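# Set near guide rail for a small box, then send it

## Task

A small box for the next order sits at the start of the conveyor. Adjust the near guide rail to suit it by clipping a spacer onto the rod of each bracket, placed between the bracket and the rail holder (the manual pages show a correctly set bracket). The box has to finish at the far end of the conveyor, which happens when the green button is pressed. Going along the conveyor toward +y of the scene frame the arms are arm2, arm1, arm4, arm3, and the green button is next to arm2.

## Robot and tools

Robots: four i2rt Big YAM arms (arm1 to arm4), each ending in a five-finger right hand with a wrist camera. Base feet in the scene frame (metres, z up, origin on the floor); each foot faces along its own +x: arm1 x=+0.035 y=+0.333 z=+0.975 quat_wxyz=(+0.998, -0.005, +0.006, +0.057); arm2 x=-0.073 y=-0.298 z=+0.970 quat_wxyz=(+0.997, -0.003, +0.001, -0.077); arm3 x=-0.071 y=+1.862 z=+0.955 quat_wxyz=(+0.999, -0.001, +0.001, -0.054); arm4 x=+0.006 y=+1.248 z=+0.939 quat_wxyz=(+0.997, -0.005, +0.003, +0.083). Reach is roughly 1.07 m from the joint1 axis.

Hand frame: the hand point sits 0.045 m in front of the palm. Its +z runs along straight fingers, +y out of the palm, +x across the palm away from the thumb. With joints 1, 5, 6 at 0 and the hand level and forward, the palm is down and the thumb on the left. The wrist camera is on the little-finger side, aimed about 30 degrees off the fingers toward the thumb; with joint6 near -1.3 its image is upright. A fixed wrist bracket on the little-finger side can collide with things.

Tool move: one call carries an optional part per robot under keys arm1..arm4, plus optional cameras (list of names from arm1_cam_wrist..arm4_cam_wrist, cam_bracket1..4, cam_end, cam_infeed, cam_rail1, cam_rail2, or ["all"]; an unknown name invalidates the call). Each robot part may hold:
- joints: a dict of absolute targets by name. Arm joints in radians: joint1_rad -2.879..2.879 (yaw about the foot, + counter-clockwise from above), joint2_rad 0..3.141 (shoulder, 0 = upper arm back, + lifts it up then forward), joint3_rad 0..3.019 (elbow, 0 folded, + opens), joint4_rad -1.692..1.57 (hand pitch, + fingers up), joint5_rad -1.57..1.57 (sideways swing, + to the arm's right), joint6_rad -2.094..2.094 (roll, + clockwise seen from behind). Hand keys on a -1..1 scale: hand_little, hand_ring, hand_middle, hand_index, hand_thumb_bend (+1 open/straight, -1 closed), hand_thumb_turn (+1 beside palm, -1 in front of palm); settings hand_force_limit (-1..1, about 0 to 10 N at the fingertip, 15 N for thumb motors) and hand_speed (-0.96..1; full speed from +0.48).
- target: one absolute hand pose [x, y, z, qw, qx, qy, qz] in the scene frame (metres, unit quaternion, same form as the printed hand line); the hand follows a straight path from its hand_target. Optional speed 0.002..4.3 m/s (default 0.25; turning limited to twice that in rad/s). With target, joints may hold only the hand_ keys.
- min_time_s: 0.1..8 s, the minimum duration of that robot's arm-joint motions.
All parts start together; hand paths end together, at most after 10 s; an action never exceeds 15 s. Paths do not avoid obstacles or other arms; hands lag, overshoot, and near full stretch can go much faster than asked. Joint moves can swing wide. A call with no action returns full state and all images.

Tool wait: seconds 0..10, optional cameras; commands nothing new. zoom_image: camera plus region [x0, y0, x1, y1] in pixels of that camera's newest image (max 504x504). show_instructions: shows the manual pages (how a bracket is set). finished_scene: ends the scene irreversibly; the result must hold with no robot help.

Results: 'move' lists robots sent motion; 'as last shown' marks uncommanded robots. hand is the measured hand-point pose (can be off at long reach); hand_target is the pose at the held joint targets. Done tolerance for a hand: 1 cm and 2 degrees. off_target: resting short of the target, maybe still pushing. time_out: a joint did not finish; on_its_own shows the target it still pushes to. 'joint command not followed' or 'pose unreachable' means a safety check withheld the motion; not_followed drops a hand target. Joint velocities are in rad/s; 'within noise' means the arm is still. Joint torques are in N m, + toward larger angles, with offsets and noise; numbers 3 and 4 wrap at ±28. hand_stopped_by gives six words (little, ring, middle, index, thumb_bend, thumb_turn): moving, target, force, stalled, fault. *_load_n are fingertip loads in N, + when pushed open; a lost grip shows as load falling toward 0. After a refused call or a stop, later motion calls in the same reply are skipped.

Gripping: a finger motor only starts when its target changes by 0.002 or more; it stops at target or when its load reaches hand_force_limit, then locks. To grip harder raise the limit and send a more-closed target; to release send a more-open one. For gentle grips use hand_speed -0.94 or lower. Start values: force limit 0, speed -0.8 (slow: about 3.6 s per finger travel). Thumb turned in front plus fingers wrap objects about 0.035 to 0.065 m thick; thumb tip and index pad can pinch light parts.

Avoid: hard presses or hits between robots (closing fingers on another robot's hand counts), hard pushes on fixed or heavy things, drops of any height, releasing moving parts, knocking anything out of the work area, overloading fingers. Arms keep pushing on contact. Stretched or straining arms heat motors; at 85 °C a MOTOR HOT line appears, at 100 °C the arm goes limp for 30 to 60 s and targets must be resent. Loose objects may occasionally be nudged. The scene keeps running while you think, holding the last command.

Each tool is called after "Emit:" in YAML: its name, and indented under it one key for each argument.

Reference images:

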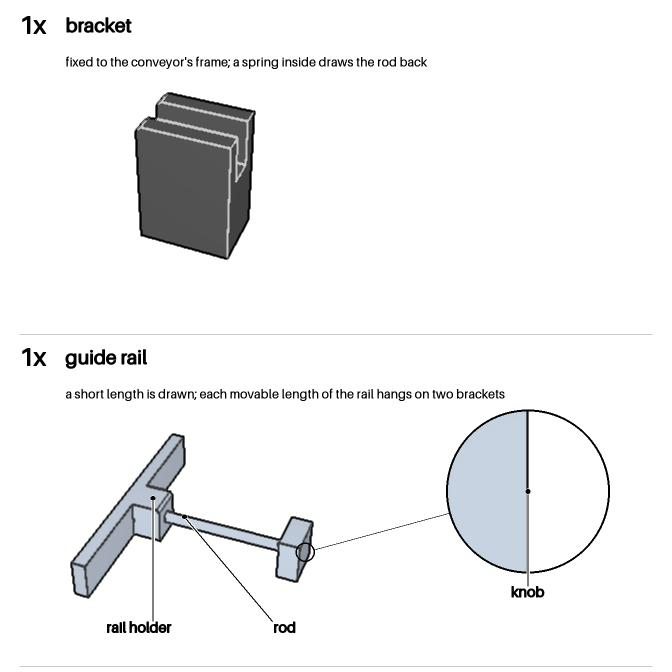

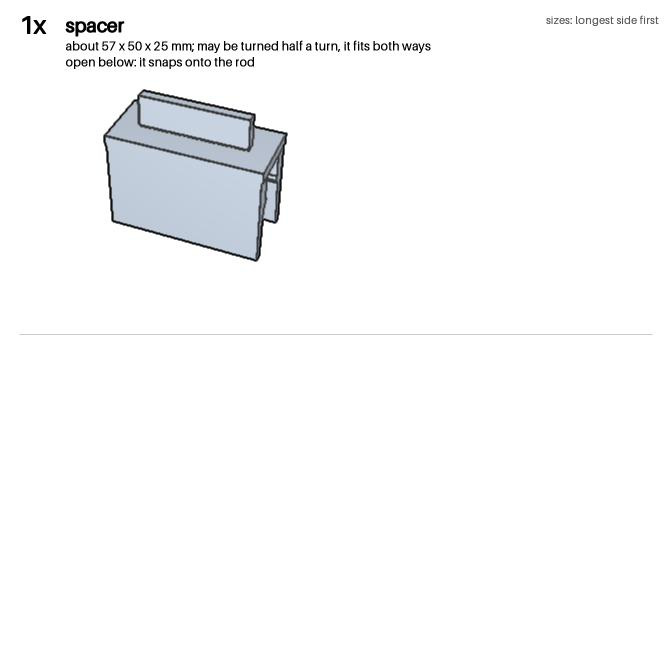

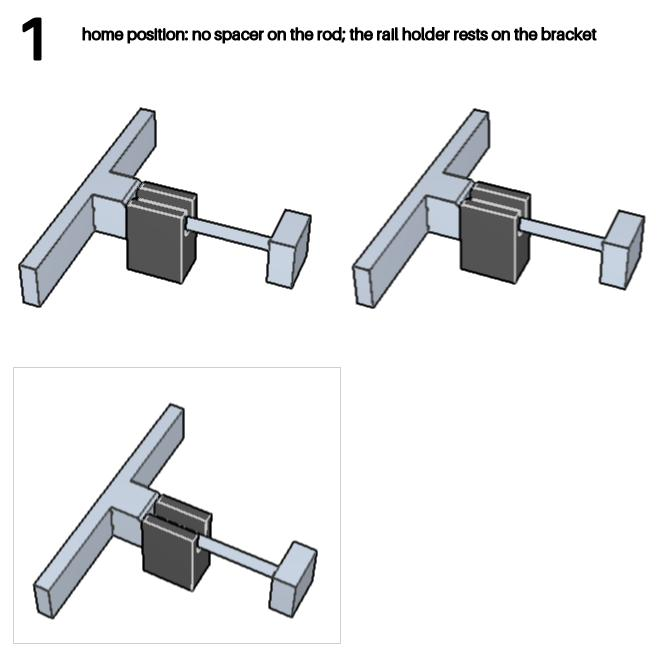

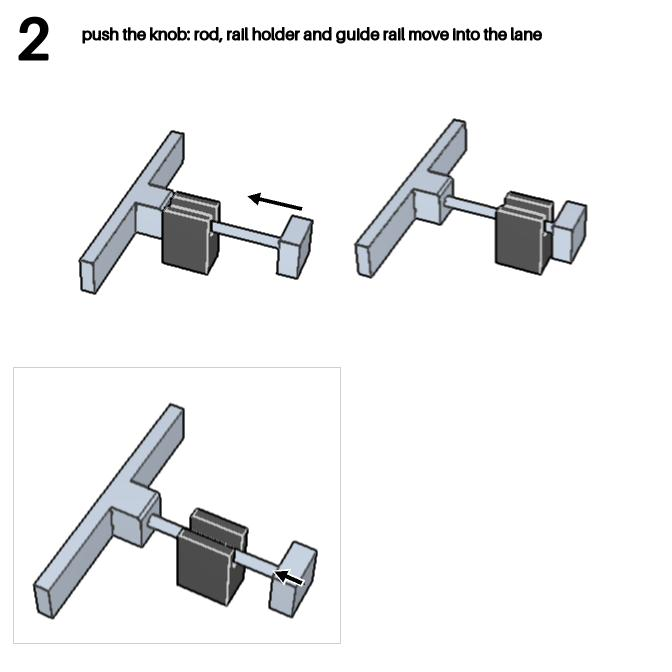

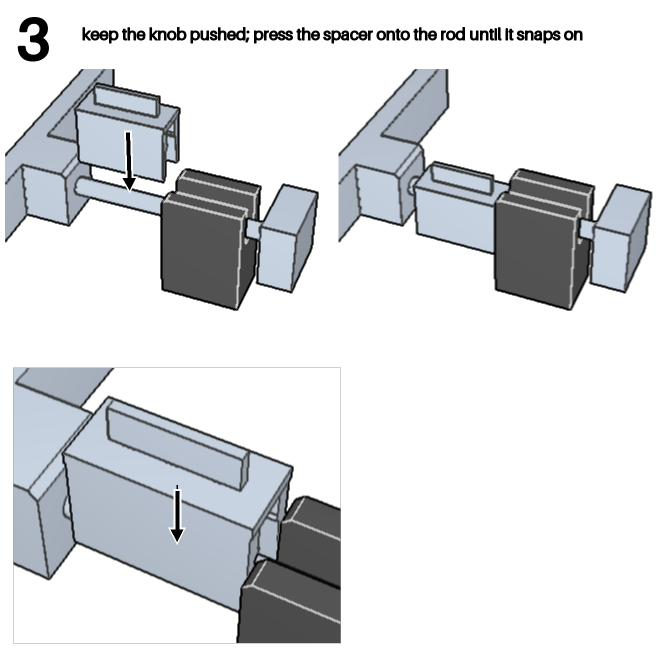

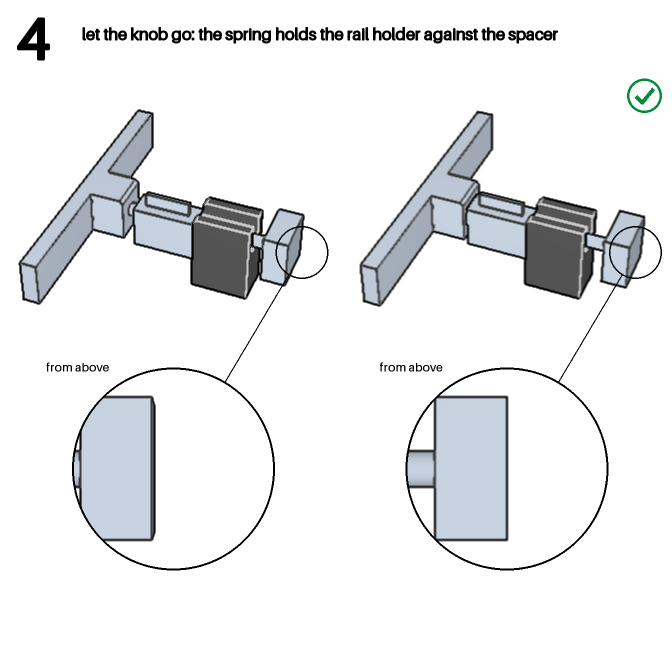

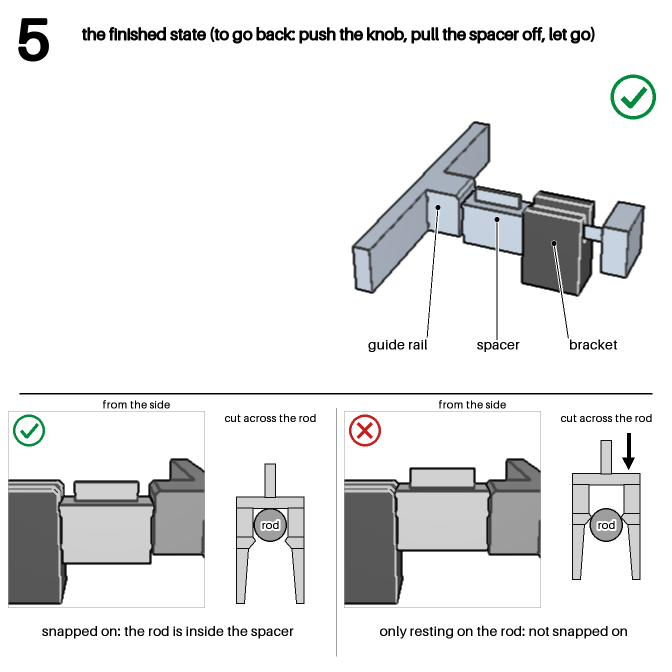

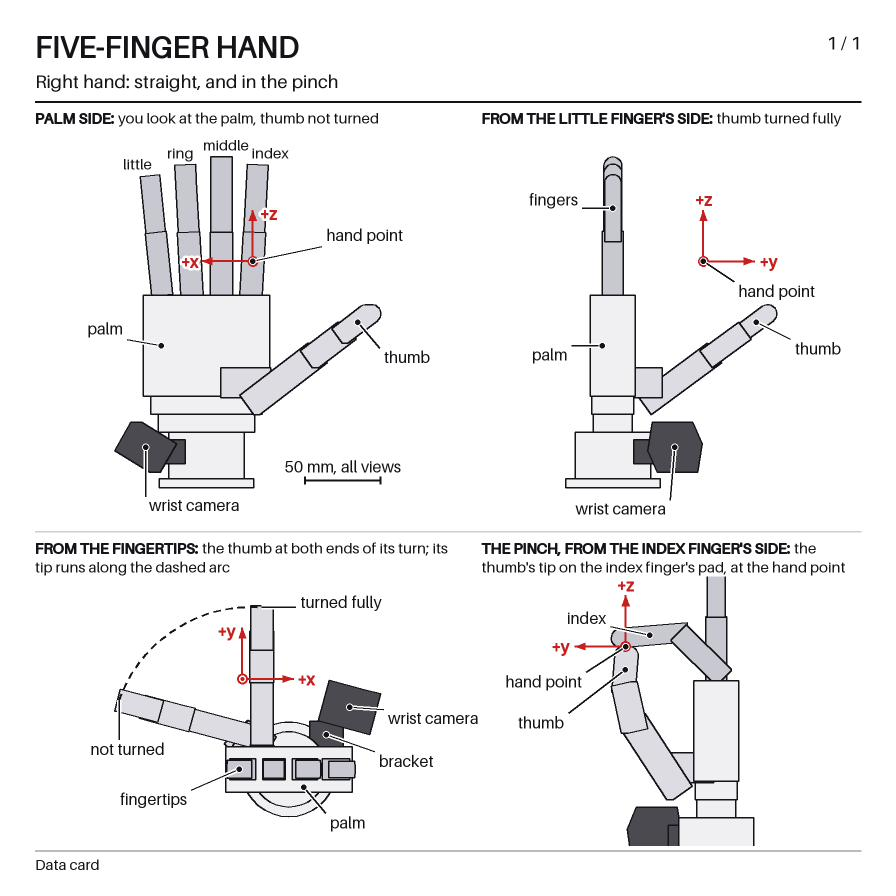

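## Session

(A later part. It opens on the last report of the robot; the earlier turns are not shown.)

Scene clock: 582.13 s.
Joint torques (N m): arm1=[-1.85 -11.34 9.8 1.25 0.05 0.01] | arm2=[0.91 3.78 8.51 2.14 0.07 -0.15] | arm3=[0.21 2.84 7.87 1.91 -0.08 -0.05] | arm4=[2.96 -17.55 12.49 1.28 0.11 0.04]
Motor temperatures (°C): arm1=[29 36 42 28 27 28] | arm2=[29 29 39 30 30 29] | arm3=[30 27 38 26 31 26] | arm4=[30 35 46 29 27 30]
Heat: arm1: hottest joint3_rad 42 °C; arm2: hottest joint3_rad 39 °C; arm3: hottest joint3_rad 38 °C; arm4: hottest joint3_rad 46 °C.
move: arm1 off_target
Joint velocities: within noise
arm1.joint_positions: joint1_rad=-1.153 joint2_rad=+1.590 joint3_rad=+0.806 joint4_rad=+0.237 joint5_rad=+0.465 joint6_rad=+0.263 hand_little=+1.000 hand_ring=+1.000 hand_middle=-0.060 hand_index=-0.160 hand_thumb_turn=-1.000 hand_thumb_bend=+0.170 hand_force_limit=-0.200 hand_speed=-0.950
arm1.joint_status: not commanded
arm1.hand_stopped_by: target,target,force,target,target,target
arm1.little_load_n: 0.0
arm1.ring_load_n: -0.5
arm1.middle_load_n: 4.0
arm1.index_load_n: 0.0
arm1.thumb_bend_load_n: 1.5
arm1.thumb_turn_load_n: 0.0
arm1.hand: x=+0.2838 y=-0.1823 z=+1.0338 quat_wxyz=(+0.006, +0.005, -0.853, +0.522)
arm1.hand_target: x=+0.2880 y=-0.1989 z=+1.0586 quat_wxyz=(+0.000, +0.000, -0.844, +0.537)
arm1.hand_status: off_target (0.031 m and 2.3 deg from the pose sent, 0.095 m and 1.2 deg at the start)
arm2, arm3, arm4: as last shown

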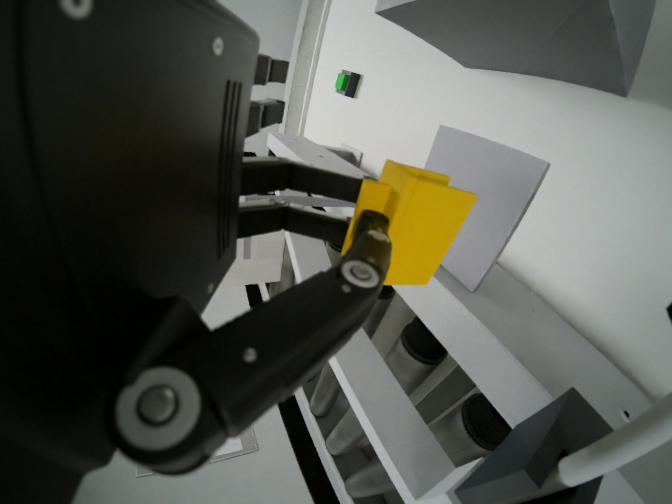

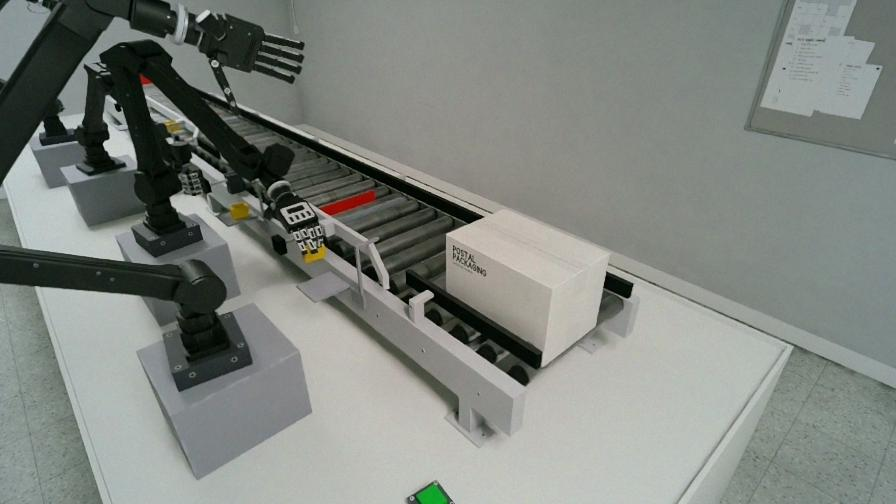

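Emit:
move:
  arm4: {"target": [0.222, 0.44, 1.005, 0.512, 0.473, -0.492, 0.522], "speed": 0.08}
  arm1: {"target": [0.33, -0.15, 1.13, 0, 0, 0.8434, -0.5373], "speed": 0.08}
  cameras: ["cam_bracket1", "cam_bracket2", "arm1_cam_wrist"]

Scene clock: 595.57 s.
Joint torques (N m): arm1=[0.32 -10.52 11.11 1.32 0.42 0.26] | arm2=[0.91 3.78 8.5 2.15 0.07 -0.15] | arm3=[0.21 2.84 7.88 1.91 -0.08 -0.05] | arm4=[6.07 -16.09 13.18 0.95 -0.2 0]
Motor temperatures (°C): arm1=[29 36 45 28 27 28] | arm2=[29 29 40 30 30 29] | arm3=[30 27 38 26 31 26] | arm4=[30 35 46 29 27 30]
Heat: arm1: hottest joint3_rad 45 °C; arm2: hottest joint3_rad 40 °C; arm3: hottest joint3_rad 38 °C; arm4: hottest joint3_rad 46 °C.
move: arm1 off_target; arm4 off_target
Joint velocities: within noise
arm1.joint_positions: joint1_rad=-1.032 joint2_rad=+1.420 joint3_rad=+0.850 joint4_rad=-0.018 joint5_rad=+0.579 joint6_rad=+0.318 hand_little=+1.000 hand_ring=+1.000 hand_middle=-0.060 hand_index=-0.160 hand_thumb_turn=-1.000 hand_thumb_bend=+0.170 hand_force_limit=-0.200 hand_speed=-0.950
arm1.joint_status: not commanded
arm1.hand_stopped_by: target,target,force,target,target,target
arm1.little_load_n: 0.0
arm1.ring_load_n: -0.5
arm1.middle_load_n: 3.5
arm1.index_load_n: 0.0
arm1.thumb_bend_load_n: 2.0
arm1.thumb_turn_load_n: 0.0
arm1.hand: x=+0.3151 y=-0.1405 z=+1.1011 quat_wxyz=(+0.016, +0.011, -0.853, +0.522)
arm1.hand_target: x=+0.3299 y=-0.1500 z=+1.1301 quat_wxyz=(+0.000, +0.002, -0.843, +0.538)
arm1.hand_status: off_target (0.034 m and 3.0 deg from the pose sent, 0.112 m and 2.3 deg at the start)
arm2, arm3: as last shown
arm4.joint_positions: joint1_rad=-1.384 joint2_rad=+2.292 joint3_rad=+1.464 joint4_rad=+0.898 joint5_rad=+0.439 joint6_rad=-1.578 hand_little=-0.950 hand_ring=-0.950 hand_middle=-0.950 hand_index=-0.950 hand_thumb_turn=-0.950 hand_thumb_bend=+1.000 hand_force_limit=+0.000 hand_speed=+0.000
arm4.joint_status: not commanded
arm4.hand_stopped_by: target,target,target,target,target,target
arm4.little_load_n: 0.0
arm4.ring_load_n: 0.0
arm4.middle_load_n: 0.0
arm4.index_load_n: 0.0
arm4.thumb_bend_load_n: 0.0
arm4.thumb_turn_load_n: 0.5
arm4.hand: x=+0.1566 y=+0.4442 z=+1.0211 quat_wxyz=(+0.536, +0.455, -0.506, +0.501)
arm4.hand_target: x=+0.2188 y=+0.4452 z=+1.0076 quat_wxyz=(+0.516, +0.475, -0.489, +0.519)
arm4.hand_status: off_target (0.067 m and 4.5 deg from the pose sent, 0.089 m and 2.9 deg at the start)
pictures: arm1_cam_wrist, cam_bracket1, cam_bracket2

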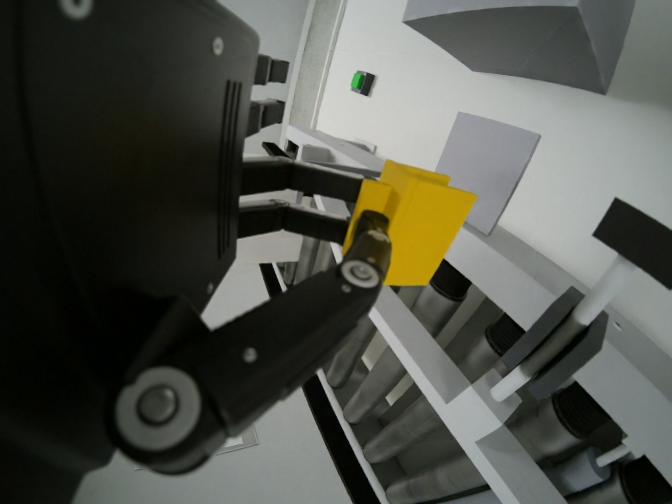

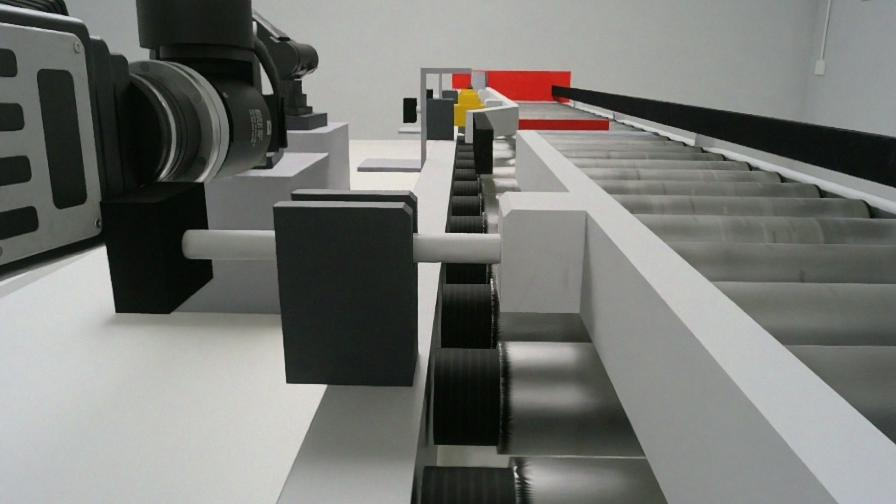

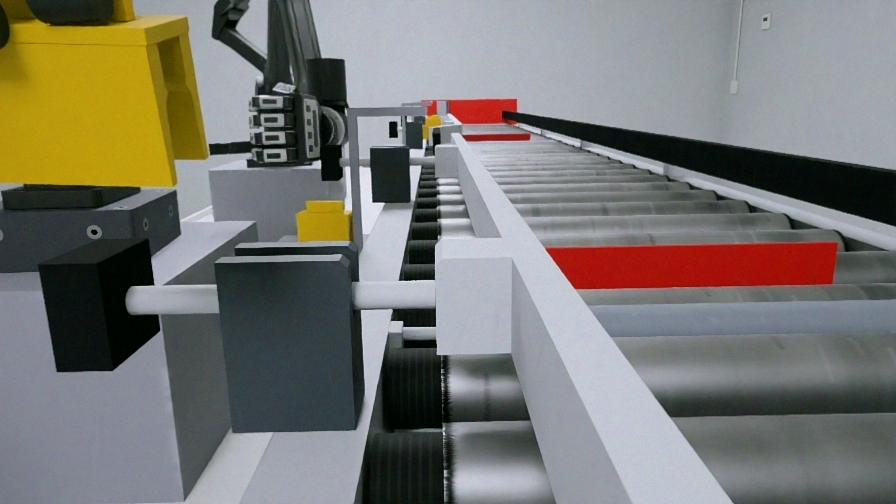

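Emit:
zoom_image:
  camera: "cam_bracket2"
  region: [0, 0, 240, 240]

Scaled by 2.100.

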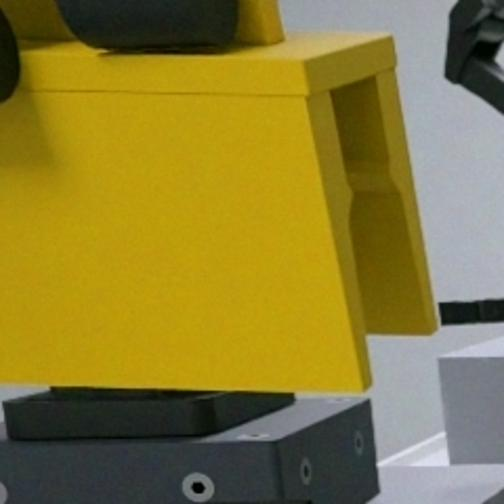

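Emit:
move:
  arm4: {"target": [0.29, 0.45, 1.005, 0.512, 0.473, -0.492, 0.522], "speed": 0.08}
  arm1: {"target": [0.385, -0.055, 1.13, 0, 0, 0.7933, -0.6087], "speed": 0.08}
  cameras: ["cam_bracket1", "cam_bracket2", "arm1_cam_wrist"]

Scene clock: 653.40 s.
Joint torques (N m): arm1=[-0.44 -9.11 7.06 3.04 0.47 0.28] | arm2=[0.91 3.72 8.5 2.15 0.07 -0.15] | arm3=[0.21 2.84 7.87 1.91 -0.07 -0.05] | arm4=[8.64 -16.91 13.2 0.5 -0.41 0.03]
Motor temperatures (°C): arm1=[29 35 56 28 27 28] | arm2=[29 29 40 30 30 29] | arm3=[30 27 39 26 31 26] | arm4=[30 37 51 29 27 29]
Heat: arm1: hottest joint3_rad 56 °C; arm2: hottest joint3_rad 40 °C; arm3: hottest joint3_rad 39 °C; arm4: hottest joint3_rad 51 °C.
move: arm1 off_target; arm4 off_target
Joint velocities: within noise
arm1.joint_positions: joint1_rad=-0.726 joint2_rad=+1.364 joint3_rad=+0.744 joint4_rad=+0.137 joint5_rad=+0.910 joint6_rad=+0.361 hand_little=+1.000 hand_ring=+1.000 hand_middle=-0.060 hand_index=-0.160 hand_thumb_turn=-1.000 hand_thumb_bend=+0.170 hand_force_limit=-0.200 hand_speed=-0.950
arm1.joint_status: not commanded
arm1.hand_stopped_by: target,target,force,target,target,target
arm1.little_load_n: 0.0
arm1.ring_load_n: 0.0
arm1.middle_load_n: 3.5
arm1.index_load_n: 0.0
arm1.thumb_bend_load_n: 1.5
arm1.thumb_turn_load_n: 0.5
arm1.hand: x=+0.3801 y=-0.0581 z=+1.1203 quat_wxyz=(+0.017, +0.012, -0.798, +0.602)
arm1.hand_target: x=+0.3838 y=-0.0561 z=+1.1299 quat_wxyz=(+0.002, +0.001, -0.792, +0.610)
arm1.hand_status: off_target (0.011 m and 2.6 deg from the pose sent, 0.114 m and 12.2 deg at the start)
arm2, arm3: as last shown
arm2.index_load_n: -0.5
arm4.joint_positions: joint1_rad=-1.355 joint2_rad=+2.306 joint3_rad=+1.490 joint4_rad=+0.892 joint5_rad=+0.511 joint6_rad=-1.578 hand_little=-0.950 hand_ring=-0.950 hand_middle=-0.950 hand_index=-0.950 hand_thumb_turn=-0.950 hand_thumb_bend=+1.000 hand_force_limit=+0.000 hand_speed=+0.000
arm4.joint_status: not commanded
arm4.hand_stopped_by: target,target,target,target,target,target
arm4.little_load_n: 0.0
arm4.ring_load_n: 0.0
arm4.middle_load_n: 0.0
arm4.index_load_n: 0.0
arm4.thumb_bend_load_n: 0.0
arm4.thumb_turn_load_n: 0.0
arm4.hand: x=+0.1690 y=+0.4482 z=+1.0206 quat_wxyz=(+0.545, +0.441, -0.516, +0.492)
arm4.hand_target: x=+0.2633 y=+0.4592 z=+1.0085 quat_wxyz=(+0.513, +0.474, -0.491, +0.521)
arm4.hand_status: off_target (0.122 m and 6.9 deg from the pose sent, 0.135 m and 4.5 deg at the start; pose on its path clipped on 32 of 58 steps)
pictures: arm1_cam_wrist, cam_bracket1, cam_bracket2

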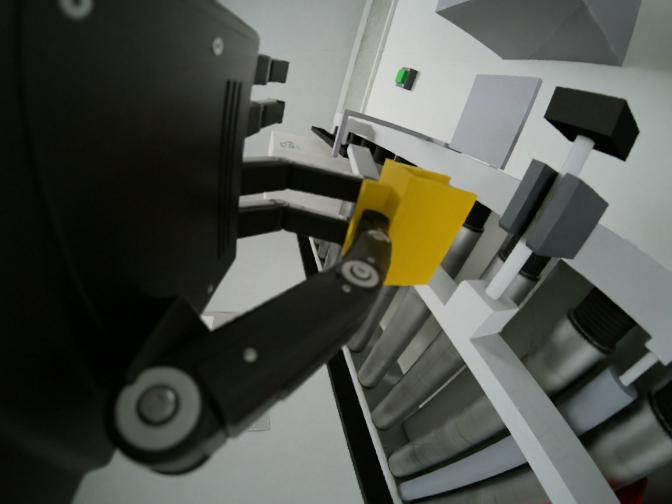

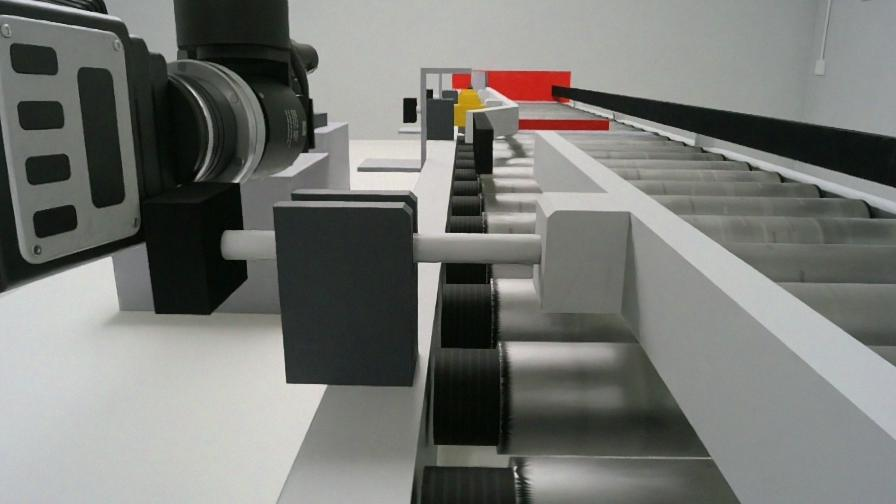

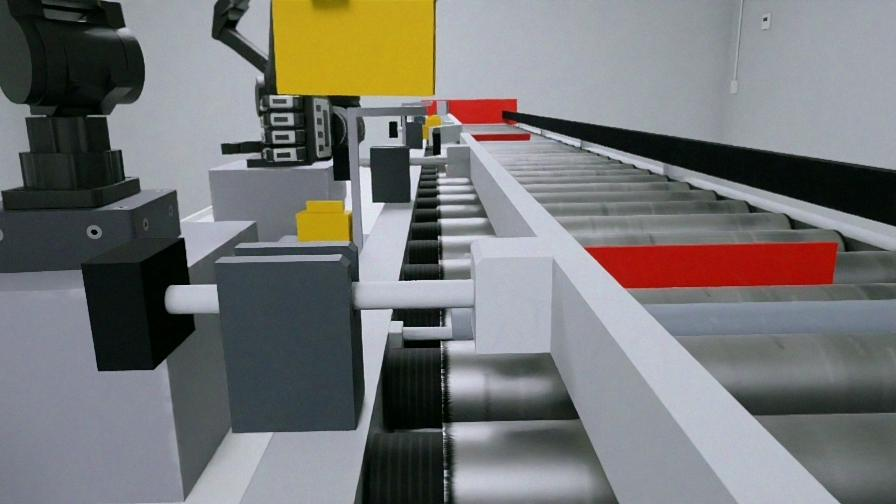

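Emit:
move:
  arm4: {"joints": {"joint1_rad": -1.17}, "min_time_s": 2}
  arm1: {"target": [0.415, -0.033, 1.103, 0, 0, 0.7933, -0.6087], "speed": 0.08}
  cameras: ["cam_bracket1", "cam_bracket2", "arm1_cam_wrist"]

Emit:
zoom_image:
  camera: "cam_bracket2"
  region: [240, 0, 600, 360]

Scene clock: 672.43 s.
Joint torques (N m): arm1=[-0.32 -7.88 7.53 2.69 0.52 0.25] | arm2=[0.91 3.78 8.51 2.18 0.07 -0.15] | arm3=[0.26 2.84 7.88 1.91 -0.08 -0.05] | arm4=[12.63 -17.61 11.85 0.55 -0.66 0.04]
Motor temperatures (°C): arm1=[29 35 50 28 27 28] | arm2=[29 29 40 30 30 29] | arm3=[30 27 39 26 31 26] | arm4=[31 37 49 29 28 29]
Heat: arm1: hottest joint3_rad 50 °C; arm2: hottest joint3_rad 40 °C; arm3: hottest joint3_rad 39 °C; arm4: hottest joint3_rad 49 °C.
move: arm1 done; arm4 time_out
Joint velocities: within noise
arm1.joint_positions: joint1_rad=-0.634 joint2_rad=+1.420 joint3_rad=+0.744 joint4_rad=+0.145 joint5_rad=+0.988 joint6_rad=+0.433 hand_little=+1.000 hand_ring=+1.000 hand_middle=-0.060 hand_index=-0.160 hand_thumb_turn=-1.000 hand_thumb_bend=+0.170 hand_force_limit=-0.200 hand_speed=-0.950
arm1.joint_status: not commanded
arm1.hand_stopped_by: target,target,force,target,target,target
arm1.little_load_n: 0.0
arm1.ring_load_n: 0.0
arm1.middle_load_n: 3.5
arm1.index_load_n: 0.0
arm1.thumb_bend_load_n: 1.5
arm1.thumb_turn_load_n: 0.0
arm1.hand: x=+0.4065 y=-0.0324 z=+1.1013 quat_wxyz=(+0.013, +0.011, -0.796, +0.605)
arm1.hand_target: x=+0.4139 y=-0.0326 z=+1.1031 quat_wxyz=(+0.003, +0.004, -0.793, +0.609)
arm1.hand_status: done (0.009 m and 2.0 deg from the pose sent, 0.046 m and 2.6 deg at the start)
arm2, arm3: as last shown
arm2.index_load_n: 0.0
arm4.joint_positions: joint1_rad=-1.335 joint2_rad=+2.314 joint3_rad=+1.506 joint4_rad=+0.890 joint5_rad=+0.518 joint6_rad=-1.579 hand_little=-0.950 hand_ring=-0.950 hand_middle=-0.950 hand_index=-0.950 hand_thumb_turn=-0.950 hand_thumb_bend=+1.000 hand_force_limit=+0.000 hand_speed=+0.000
arm4.joint_status: joint1_rad time_out (moved +0.020 of +0.185)
arm4.hand_stopped_by: target,target,target,target,target,target
arm4.little_load_n: 0.0
arm4.ring_load_n: 0.0
arm4.middle_load_n: 0.0
arm4.index_load_n: 0.0
arm4.thumb_bend_load_n: 0.0
arm4.thumb_turn_load_n: 0.0
arm4.on_its_own: joint1_rad reads -1.335 and still pushes toward -1.170 since a time_out
arm4.hand: x=+0.1853 y=+0.4484 z=+1.0215 quat_wxyz=(+0.543, +0.443, -0.512, +0.497)
arm4.hand_target: x=+0.3222 y=+0.4808 z=+1.0083 quat_wxyz=(+0.493, +0.492, -0.472, +0.540)
arm4.hand_status: not commanded
pictures: arm1_cam_wrist, cam_bracket1, cam_bracket2

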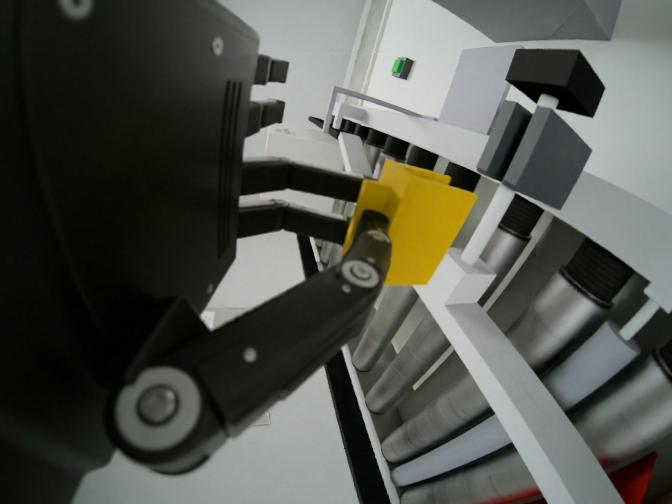

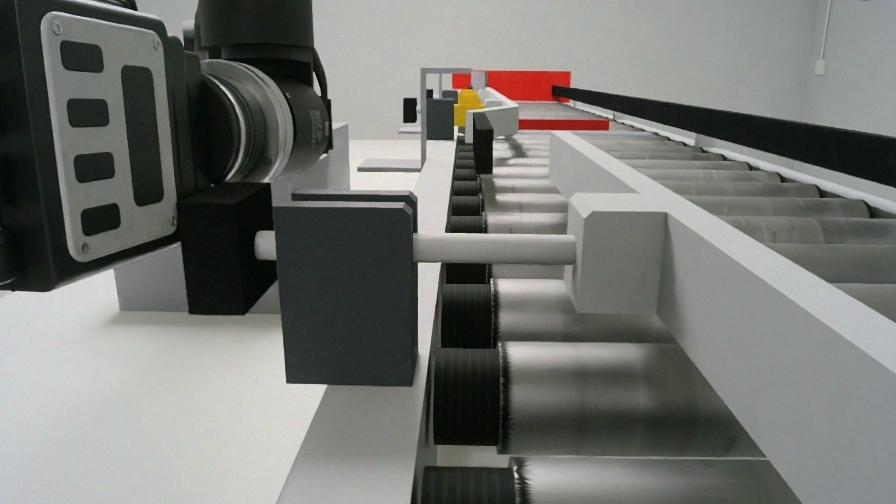

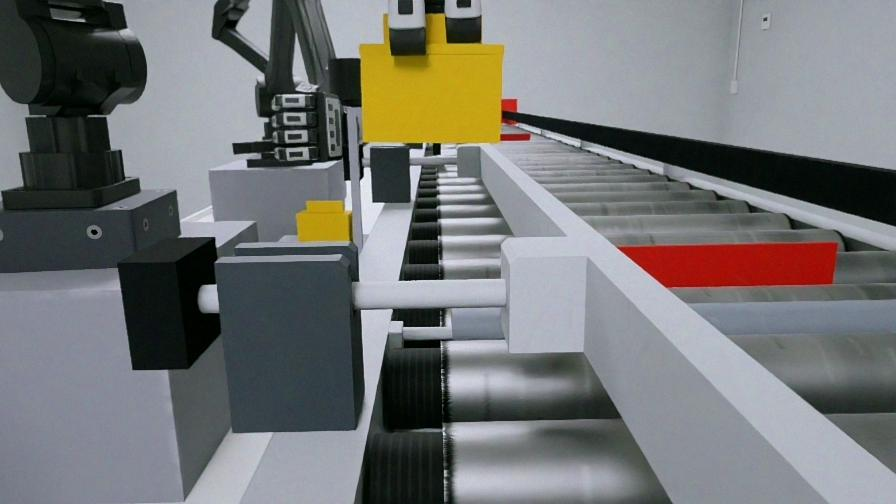

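Scaled by 1.400.

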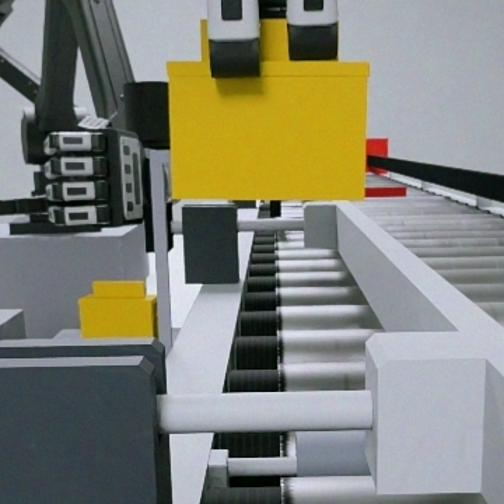

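Emit:
move:
  arm4: {"joints": {"joint1_rad": -1.09}, "min_time_s": 1}
  arm1: {"target": [0.406, -0.041, 1.13, 0, 0, 0.773, -0.634], "speed": 0.08}
  cameras: ["cam_bracket1", "cam_bracket2", "arm1_cam_wrist"]

Emit:
zoom_image:
  camera: "cam_bracket2"
  region: [200, 0, 600, 360]

Scene clock: 693.57 s.
Joint torques (N m): arm1=[-1.14 -9.93 6.8 2.78 0.44 0.01] | arm2=[0.97 3.78 8.5 2.17 0.07 -0.15] | arm3=[0.21 2.84 7.87 1.91 -0.08 -0.05] | arm4=[17.96 -17.61 11.78 0.54 -1.11 0.13]
Motor temperatures (°C): arm1=[29 34 48 28 27 28] | arm2=[29 29 40 30 30 29] | arm3=[30 27 39 26 31 26] | arm4=[32 35 49 29 28 29]
Heat: arm1: hottest joint3_rad 48 °C; arm2: hottest joint3_rad 40 °C; arm3: hottest joint3_rad 39 °C; arm4: hottest joint3_rad 49 °C.
move: arm1 done; arm4 time_out
Joint velocities: within noise
arm1.joint_positions: joint1_rad=-0.634 joint2_rad=+1.404 joint3_rad=+0.741 joint4_rad=+0.240 joint5_rad=+1.001 joint6_rad=+0.366 hand_little=+1.000 hand_ring=+1.000 hand_middle=-0.060 hand_index=-0.160 hand_thumb_turn=-1.000 hand_thumb_bend=+0.170 hand_force_limit=-0.200 hand_speed=-0.950
arm1.joint_status: not commanded
arm1.hand_stopped_by: target,target,force,target,target,target
arm1.little_load_n: 0.0
arm1.ring_load_n: 0.0
arm1.middle_load_n: 3.5
arm1.index_load_n: 0.0
arm1.thumb_bend_load_n: 1.5
arm1.thumb_turn_load_n: 0.0
arm1.hand: x=+0.4110 y=-0.0386 z=+1.1230 quat_wxyz=(+0.001, +0.005, -0.778, +0.628)
arm1.hand_target: x=+0.4073 y=-0.0414 z=+1.1308 quat_wxyz=(-0.003, -0.003, -0.773, +0.635)
arm1.hand_status: done (0.009 m and 1.1 deg from the pose sent, 0.030 m and 4.7 deg at the start)
arm2, arm3: as last shown
arm4.joint_positions: joint1_rad=-1.330 joint2_rad=+2.314 joint3_rad=+1.506 joint4_rad=+0.890 joint5_rad=+0.528 joint6_rad=-1.590 hand_little=-0.950 hand_ring=-0.950 hand_middle=-0.950 hand_index=-0.950 hand_thumb_turn=-0.950 hand_thumb_bend=+1.000 hand_force_limit=+0.000 hand_speed=+0.000
arm4.joint_status: joint1_rad time_out (moved +0.005 of +0.245)
arm4.hand_stopped_by: target,target,target,target,target,target
arm4.little_load_n: 0.0
arm4.ring_load_n: 0.0
arm4.middle_load_n: 0.0
arm4.index_load_n: 0.0
arm4.thumb_bend_load_n: 0.0
arm4.thumb_turn_load_n: 0.5
arm4.on_its_own: joint1_rad reads -1.330 and still pushes toward -1.090 since a time_out
arm4.hand: x=+0.1867 y=+0.4502 z=+1.0220 quat_wxyz=(+0.546, +0.444, -0.512, +0.493)
arm4.hand_target: x=+0.3826 y=+0.5086 z=+1.0074 quat_wxyz=(+0.471, +0.511, -0.452, +0.559)
arm4.hand_status: not commanded
pictures: arm1_cam_wrist, cam_bracket1, cam_bracket2

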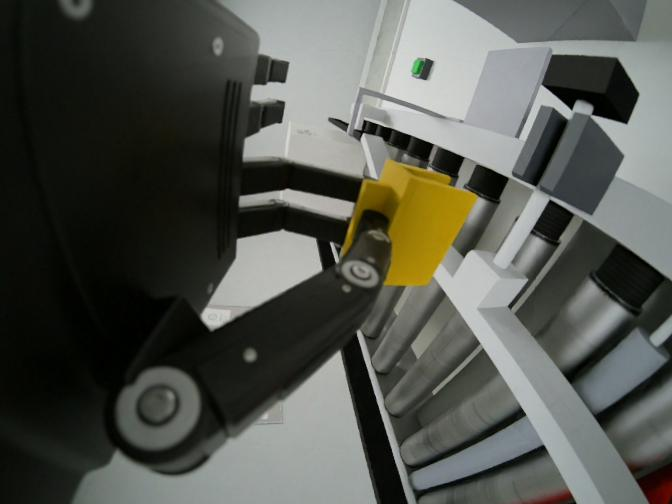

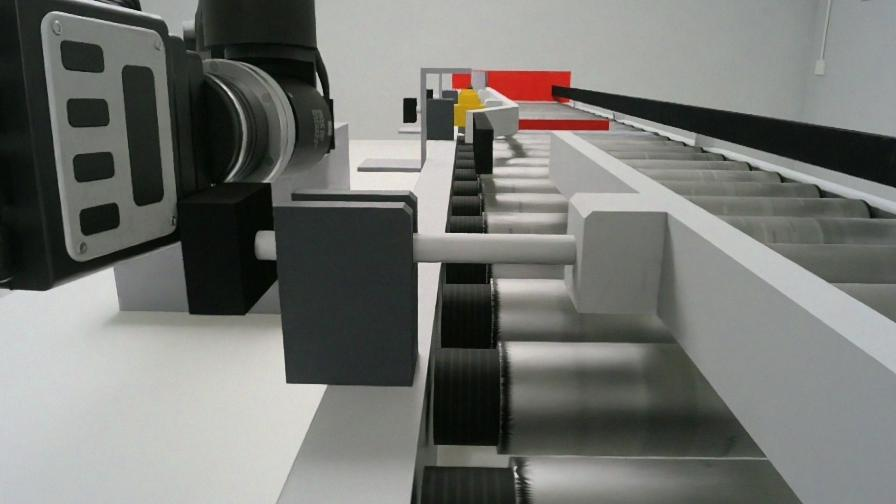

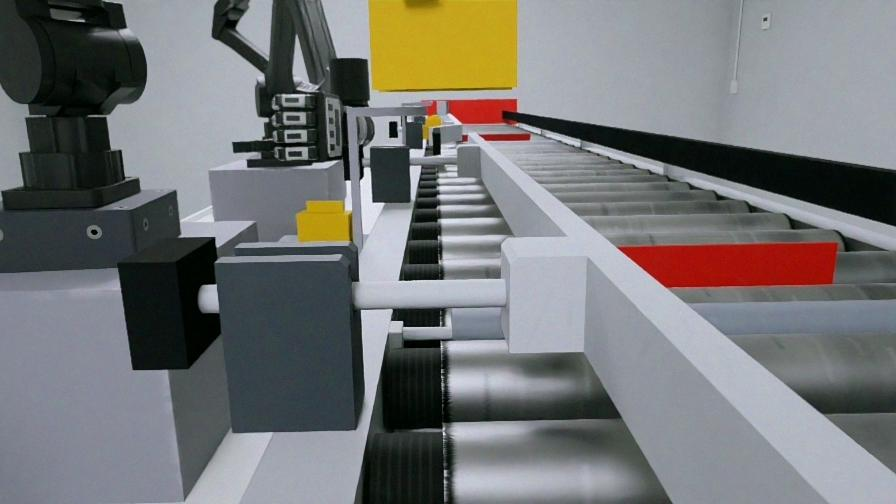

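Scaled by 1.260.

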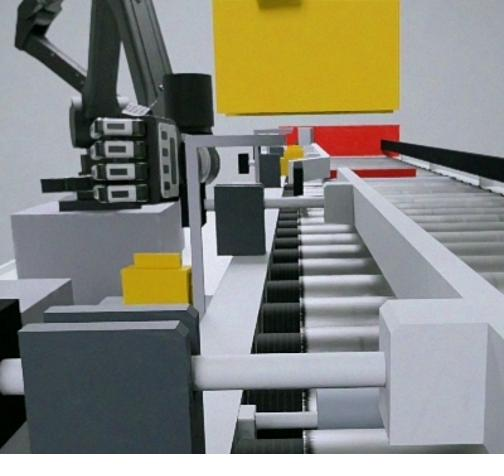

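Emit:
zoom_image:
  camera: "cam_bracket2"
  region: [330, 220, 530, 370]

Emit:
zoom_image:
  camera: "cam_bracket2"
  region: [340, 0, 540, 120]

Scaled by 2.520.

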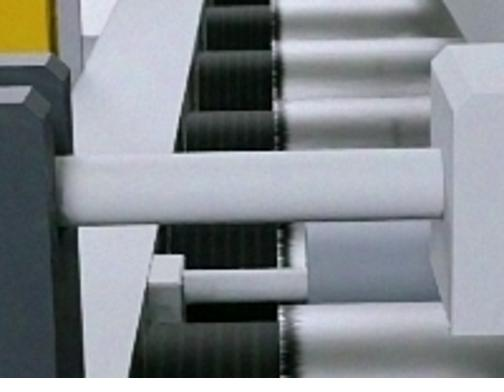

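Scaled by 2.520.

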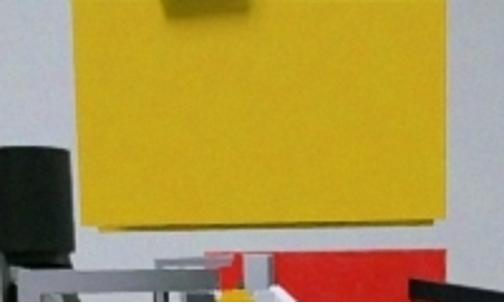

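Emit:
move:
  arm4: {"joints": {"joint1_rad": -1.15}, "min_time_s": 1}
  arm1: {"target": [0.396, -0.056, 1.076, 0, 0, 0.778, -0.628], "speed": 0.08}
  cameras: ["cam_bracket1", "cam_bracket2", "arm1_cam_wrist"]

Emit:
zoom_image:
  camera: "cam_bracket2"
  region: [330, 20, 530, 220]

Scene clock: 739.40 s.
Joint torques (N m): arm1=[-1.73 -7.94 6.23 2.84 0.1 0] | arm2=[0.97 3.84 8.51 2.17 0.07 -0.15] | arm3=[0.26 2.84 7.88 1.91 -0.07 -0.05] | arm4=[13.8 -17.61 11.78 0.57 -1.1 0.13]
Motor temperatures (°C): arm1=[29 34 45 28 27 28] | arm2=[29 29 40 30 30 29] | arm3=[30 27 39 26 31 26] | arm4=[35 34 47 29 30 29]
Heat: arm1: hottest joint3_rad 45 °C; arm2: hottest joint3_rad 40 °C; arm3: hottest joint3_rad 39 °C; arm4: hottest joint3_rad 47 °C.
move: arm1 done; arm4 time_out
Joint velocities: within noise
arm1.joint_positions: joint1_rad=-0.677 joint2_rad=+1.493 joint3_rad=+0.680 joint4_rad=+0.409 joint5_rad=+0.959 joint6_rad=+0.352 hand_little=+1.000 hand_ring=+1.000 hand_middle=-0.060 hand_index=-0.160 hand_thumb_turn=-1.000 hand_thumb_bend=+0.170 hand_force_limit=-0.200 hand_speed=-0.950
arm1.joint_status: not commanded
arm1.hand_stopped_by: target,target,force,target,target,target
arm1.little_load_n: 0.0
arm1.ring_load_n: 0.0
arm1.middle_load_n: 3.5
arm1.index_load_n: 0.0
arm1.thumb_bend_load_n: 1.5
arm1.thumb_turn_load_n: 0.0
arm1.hand: x=+0.3992 y=-0.0511 z=+1.0797 quat_wxyz=(-0.003, +0.001, -0.780, +0.626)
arm1.hand_target: x=+0.3954 y=-0.0557 z=+1.0761 quat_wxyz=(+0.000, -0.001, -0.779, +0.627)
arm1.hand_status: done (0.007 m and 0.4 deg from the pose sent, 0.052 m and 0.6 deg at the start)
arm2.joint_positions: joint1_rad=+0.146 joint2_rad=+0.560 joint3_rad=+1.336 joint4_rad=-1.211 joint5_rad=+0.058 joint6_rad=-1.149 hand_little=+1.000 hand_ring=+1.000 hand_middle=+1.000 hand_index=+1.000 hand_thumb_turn=+1.000 hand_thumb_bend=+1.000 hand_force_limit=+0.000 hand_speed=-0.800
arm2.joint_status: not commanded
arm2.hand_stopped_by: target,target,target,target,target,target
arm2.little_load_n: 0.0
arm2.ring_load_n: 0.0
arm2.middle_load_n: 0.0
arm2.index_load_n: 0.0
arm2.thumb_bend_load_n: 0.0
arm2.thumb_turn_load_n: 0.0
arm2.hand: x=+0.1562 y=-0.3514 z=+1.4671 quat_wxyz=(-0.084, +0.821, -0.194, +0.530)
arm2.hand_target: x=+0.1552 y=-0.3513 z=+1.4789 quat_wxyz=(-0.086, +0.814, -0.192, +0.541)
arm2.hand_status: not commanded
arm3.joint_positions: joint1_rad=-0.183 joint2_rad=+0.625 joint3_rad=+1.366 joint4_rad=-1.295 joint5_rad=-0.032 joint6_rad=-1.281 hand_little=+1.000 hand_ring=+1.000 hand_middle=+1.000 hand_index=+1.000 hand_thumb_turn=+1.000 hand_thumb_bend=+1.000 hand_force_limit=+0.000 hand_speed=-0.800
arm3.joint_status: not commanded
arm3.hand_stopped_by: target,target,target,target,target,target
arm3.little_load_n: 0.0
arm3.ring_load_n: 0.0
arm3.middle_load_n: 0.0
arm3.index_load_n: 0.0
arm3.thumb_bend_load_n: 0.0
arm3.thumb_turn_load_n: 0.0
arm3.hand: x=+0.1496 y=+1.7528 z=+1.4379 quat_wxyz=(-0.013, +0.840, -0.242, +0.485)
arm3.hand_target: x=+0.1488 y=+1.7531 z=+1.4458 quat_wxyz=(-0.013, +0.836, -0.241, +0.494)
arm3.hand_status: not commanded
arm4.joint_positions: joint1_rad=-1.330 joint2_rad=+2.314 joint3_rad=+1.506 joint4_rad=+0.890 joint5_rad=+0.528 joint6_rad=-1.590 hand_little=-0.950 hand_ring=-0.950 hand_middle=-0.950 hand_index=-0.950 hand_thumb_turn=-0.950 hand_thumb_bend=+1.000 hand_force_limit=+0.000 hand_speed=+0.000
arm4.joint_status: joint1_rad time_out (moved +0.000 of +0.180)
arm4.hand_stopped_by: target,target,target,target,target,target
arm4.little_load_n: 0.0
arm4.ring_load_n: 0.0
arm4.middle_load_n: 0.0
arm4.index_load_n: 0.0
arm4.thumb_bend_load_n: 0.0
arm4.thumb_turn_load_n: 0.0
arm4.on_its_own: joint1_rad reads -1.330 and still pushes toward -1.150 since a time_out
arm4.hand: x=+0.1867 y=+0.4502 z=+1.0220 quat_wxyz=(+0.546, +0.444, -0.512, +0.493)
arm4.hand_target: x=+0.3376 y=+0.4875 z=+1.0078 quat_wxyz=(+0.487, +0.497, -0.467, +0.545)
arm4.hand_status: not commanded
pictures: arm1_cam_wrist, cam_bracket1, cam_bracket2

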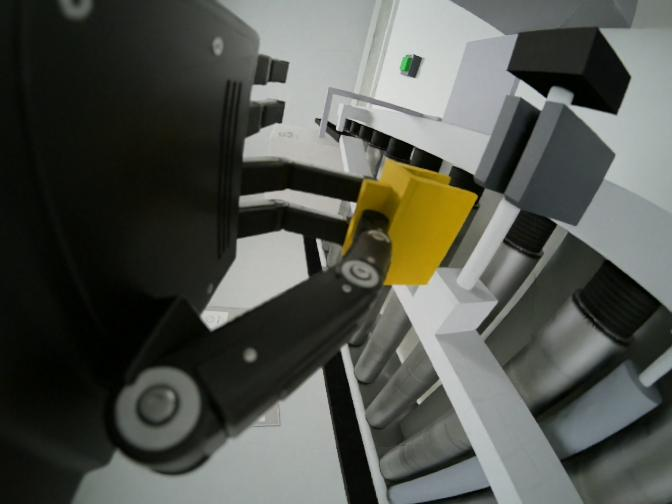

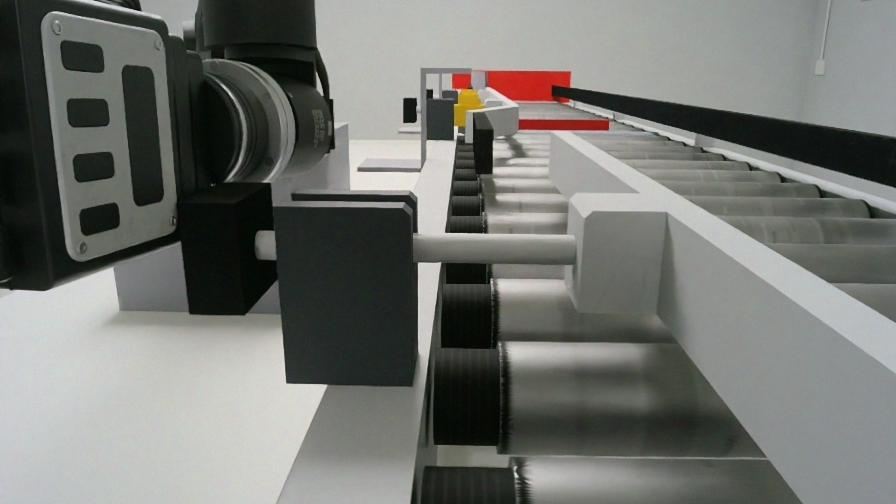

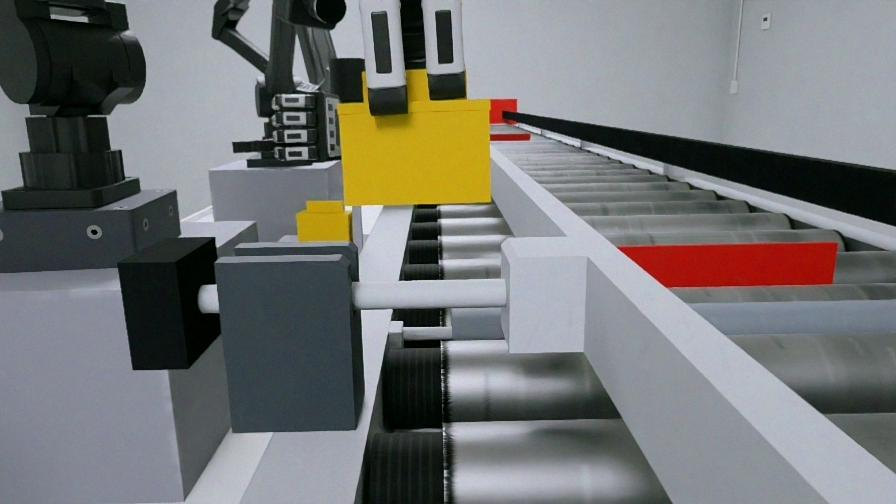

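Scaled by 2.520.

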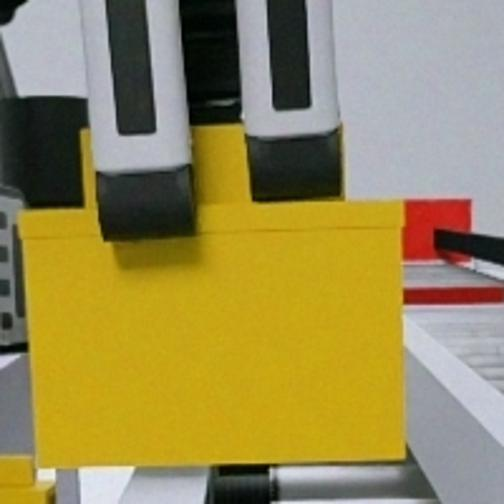

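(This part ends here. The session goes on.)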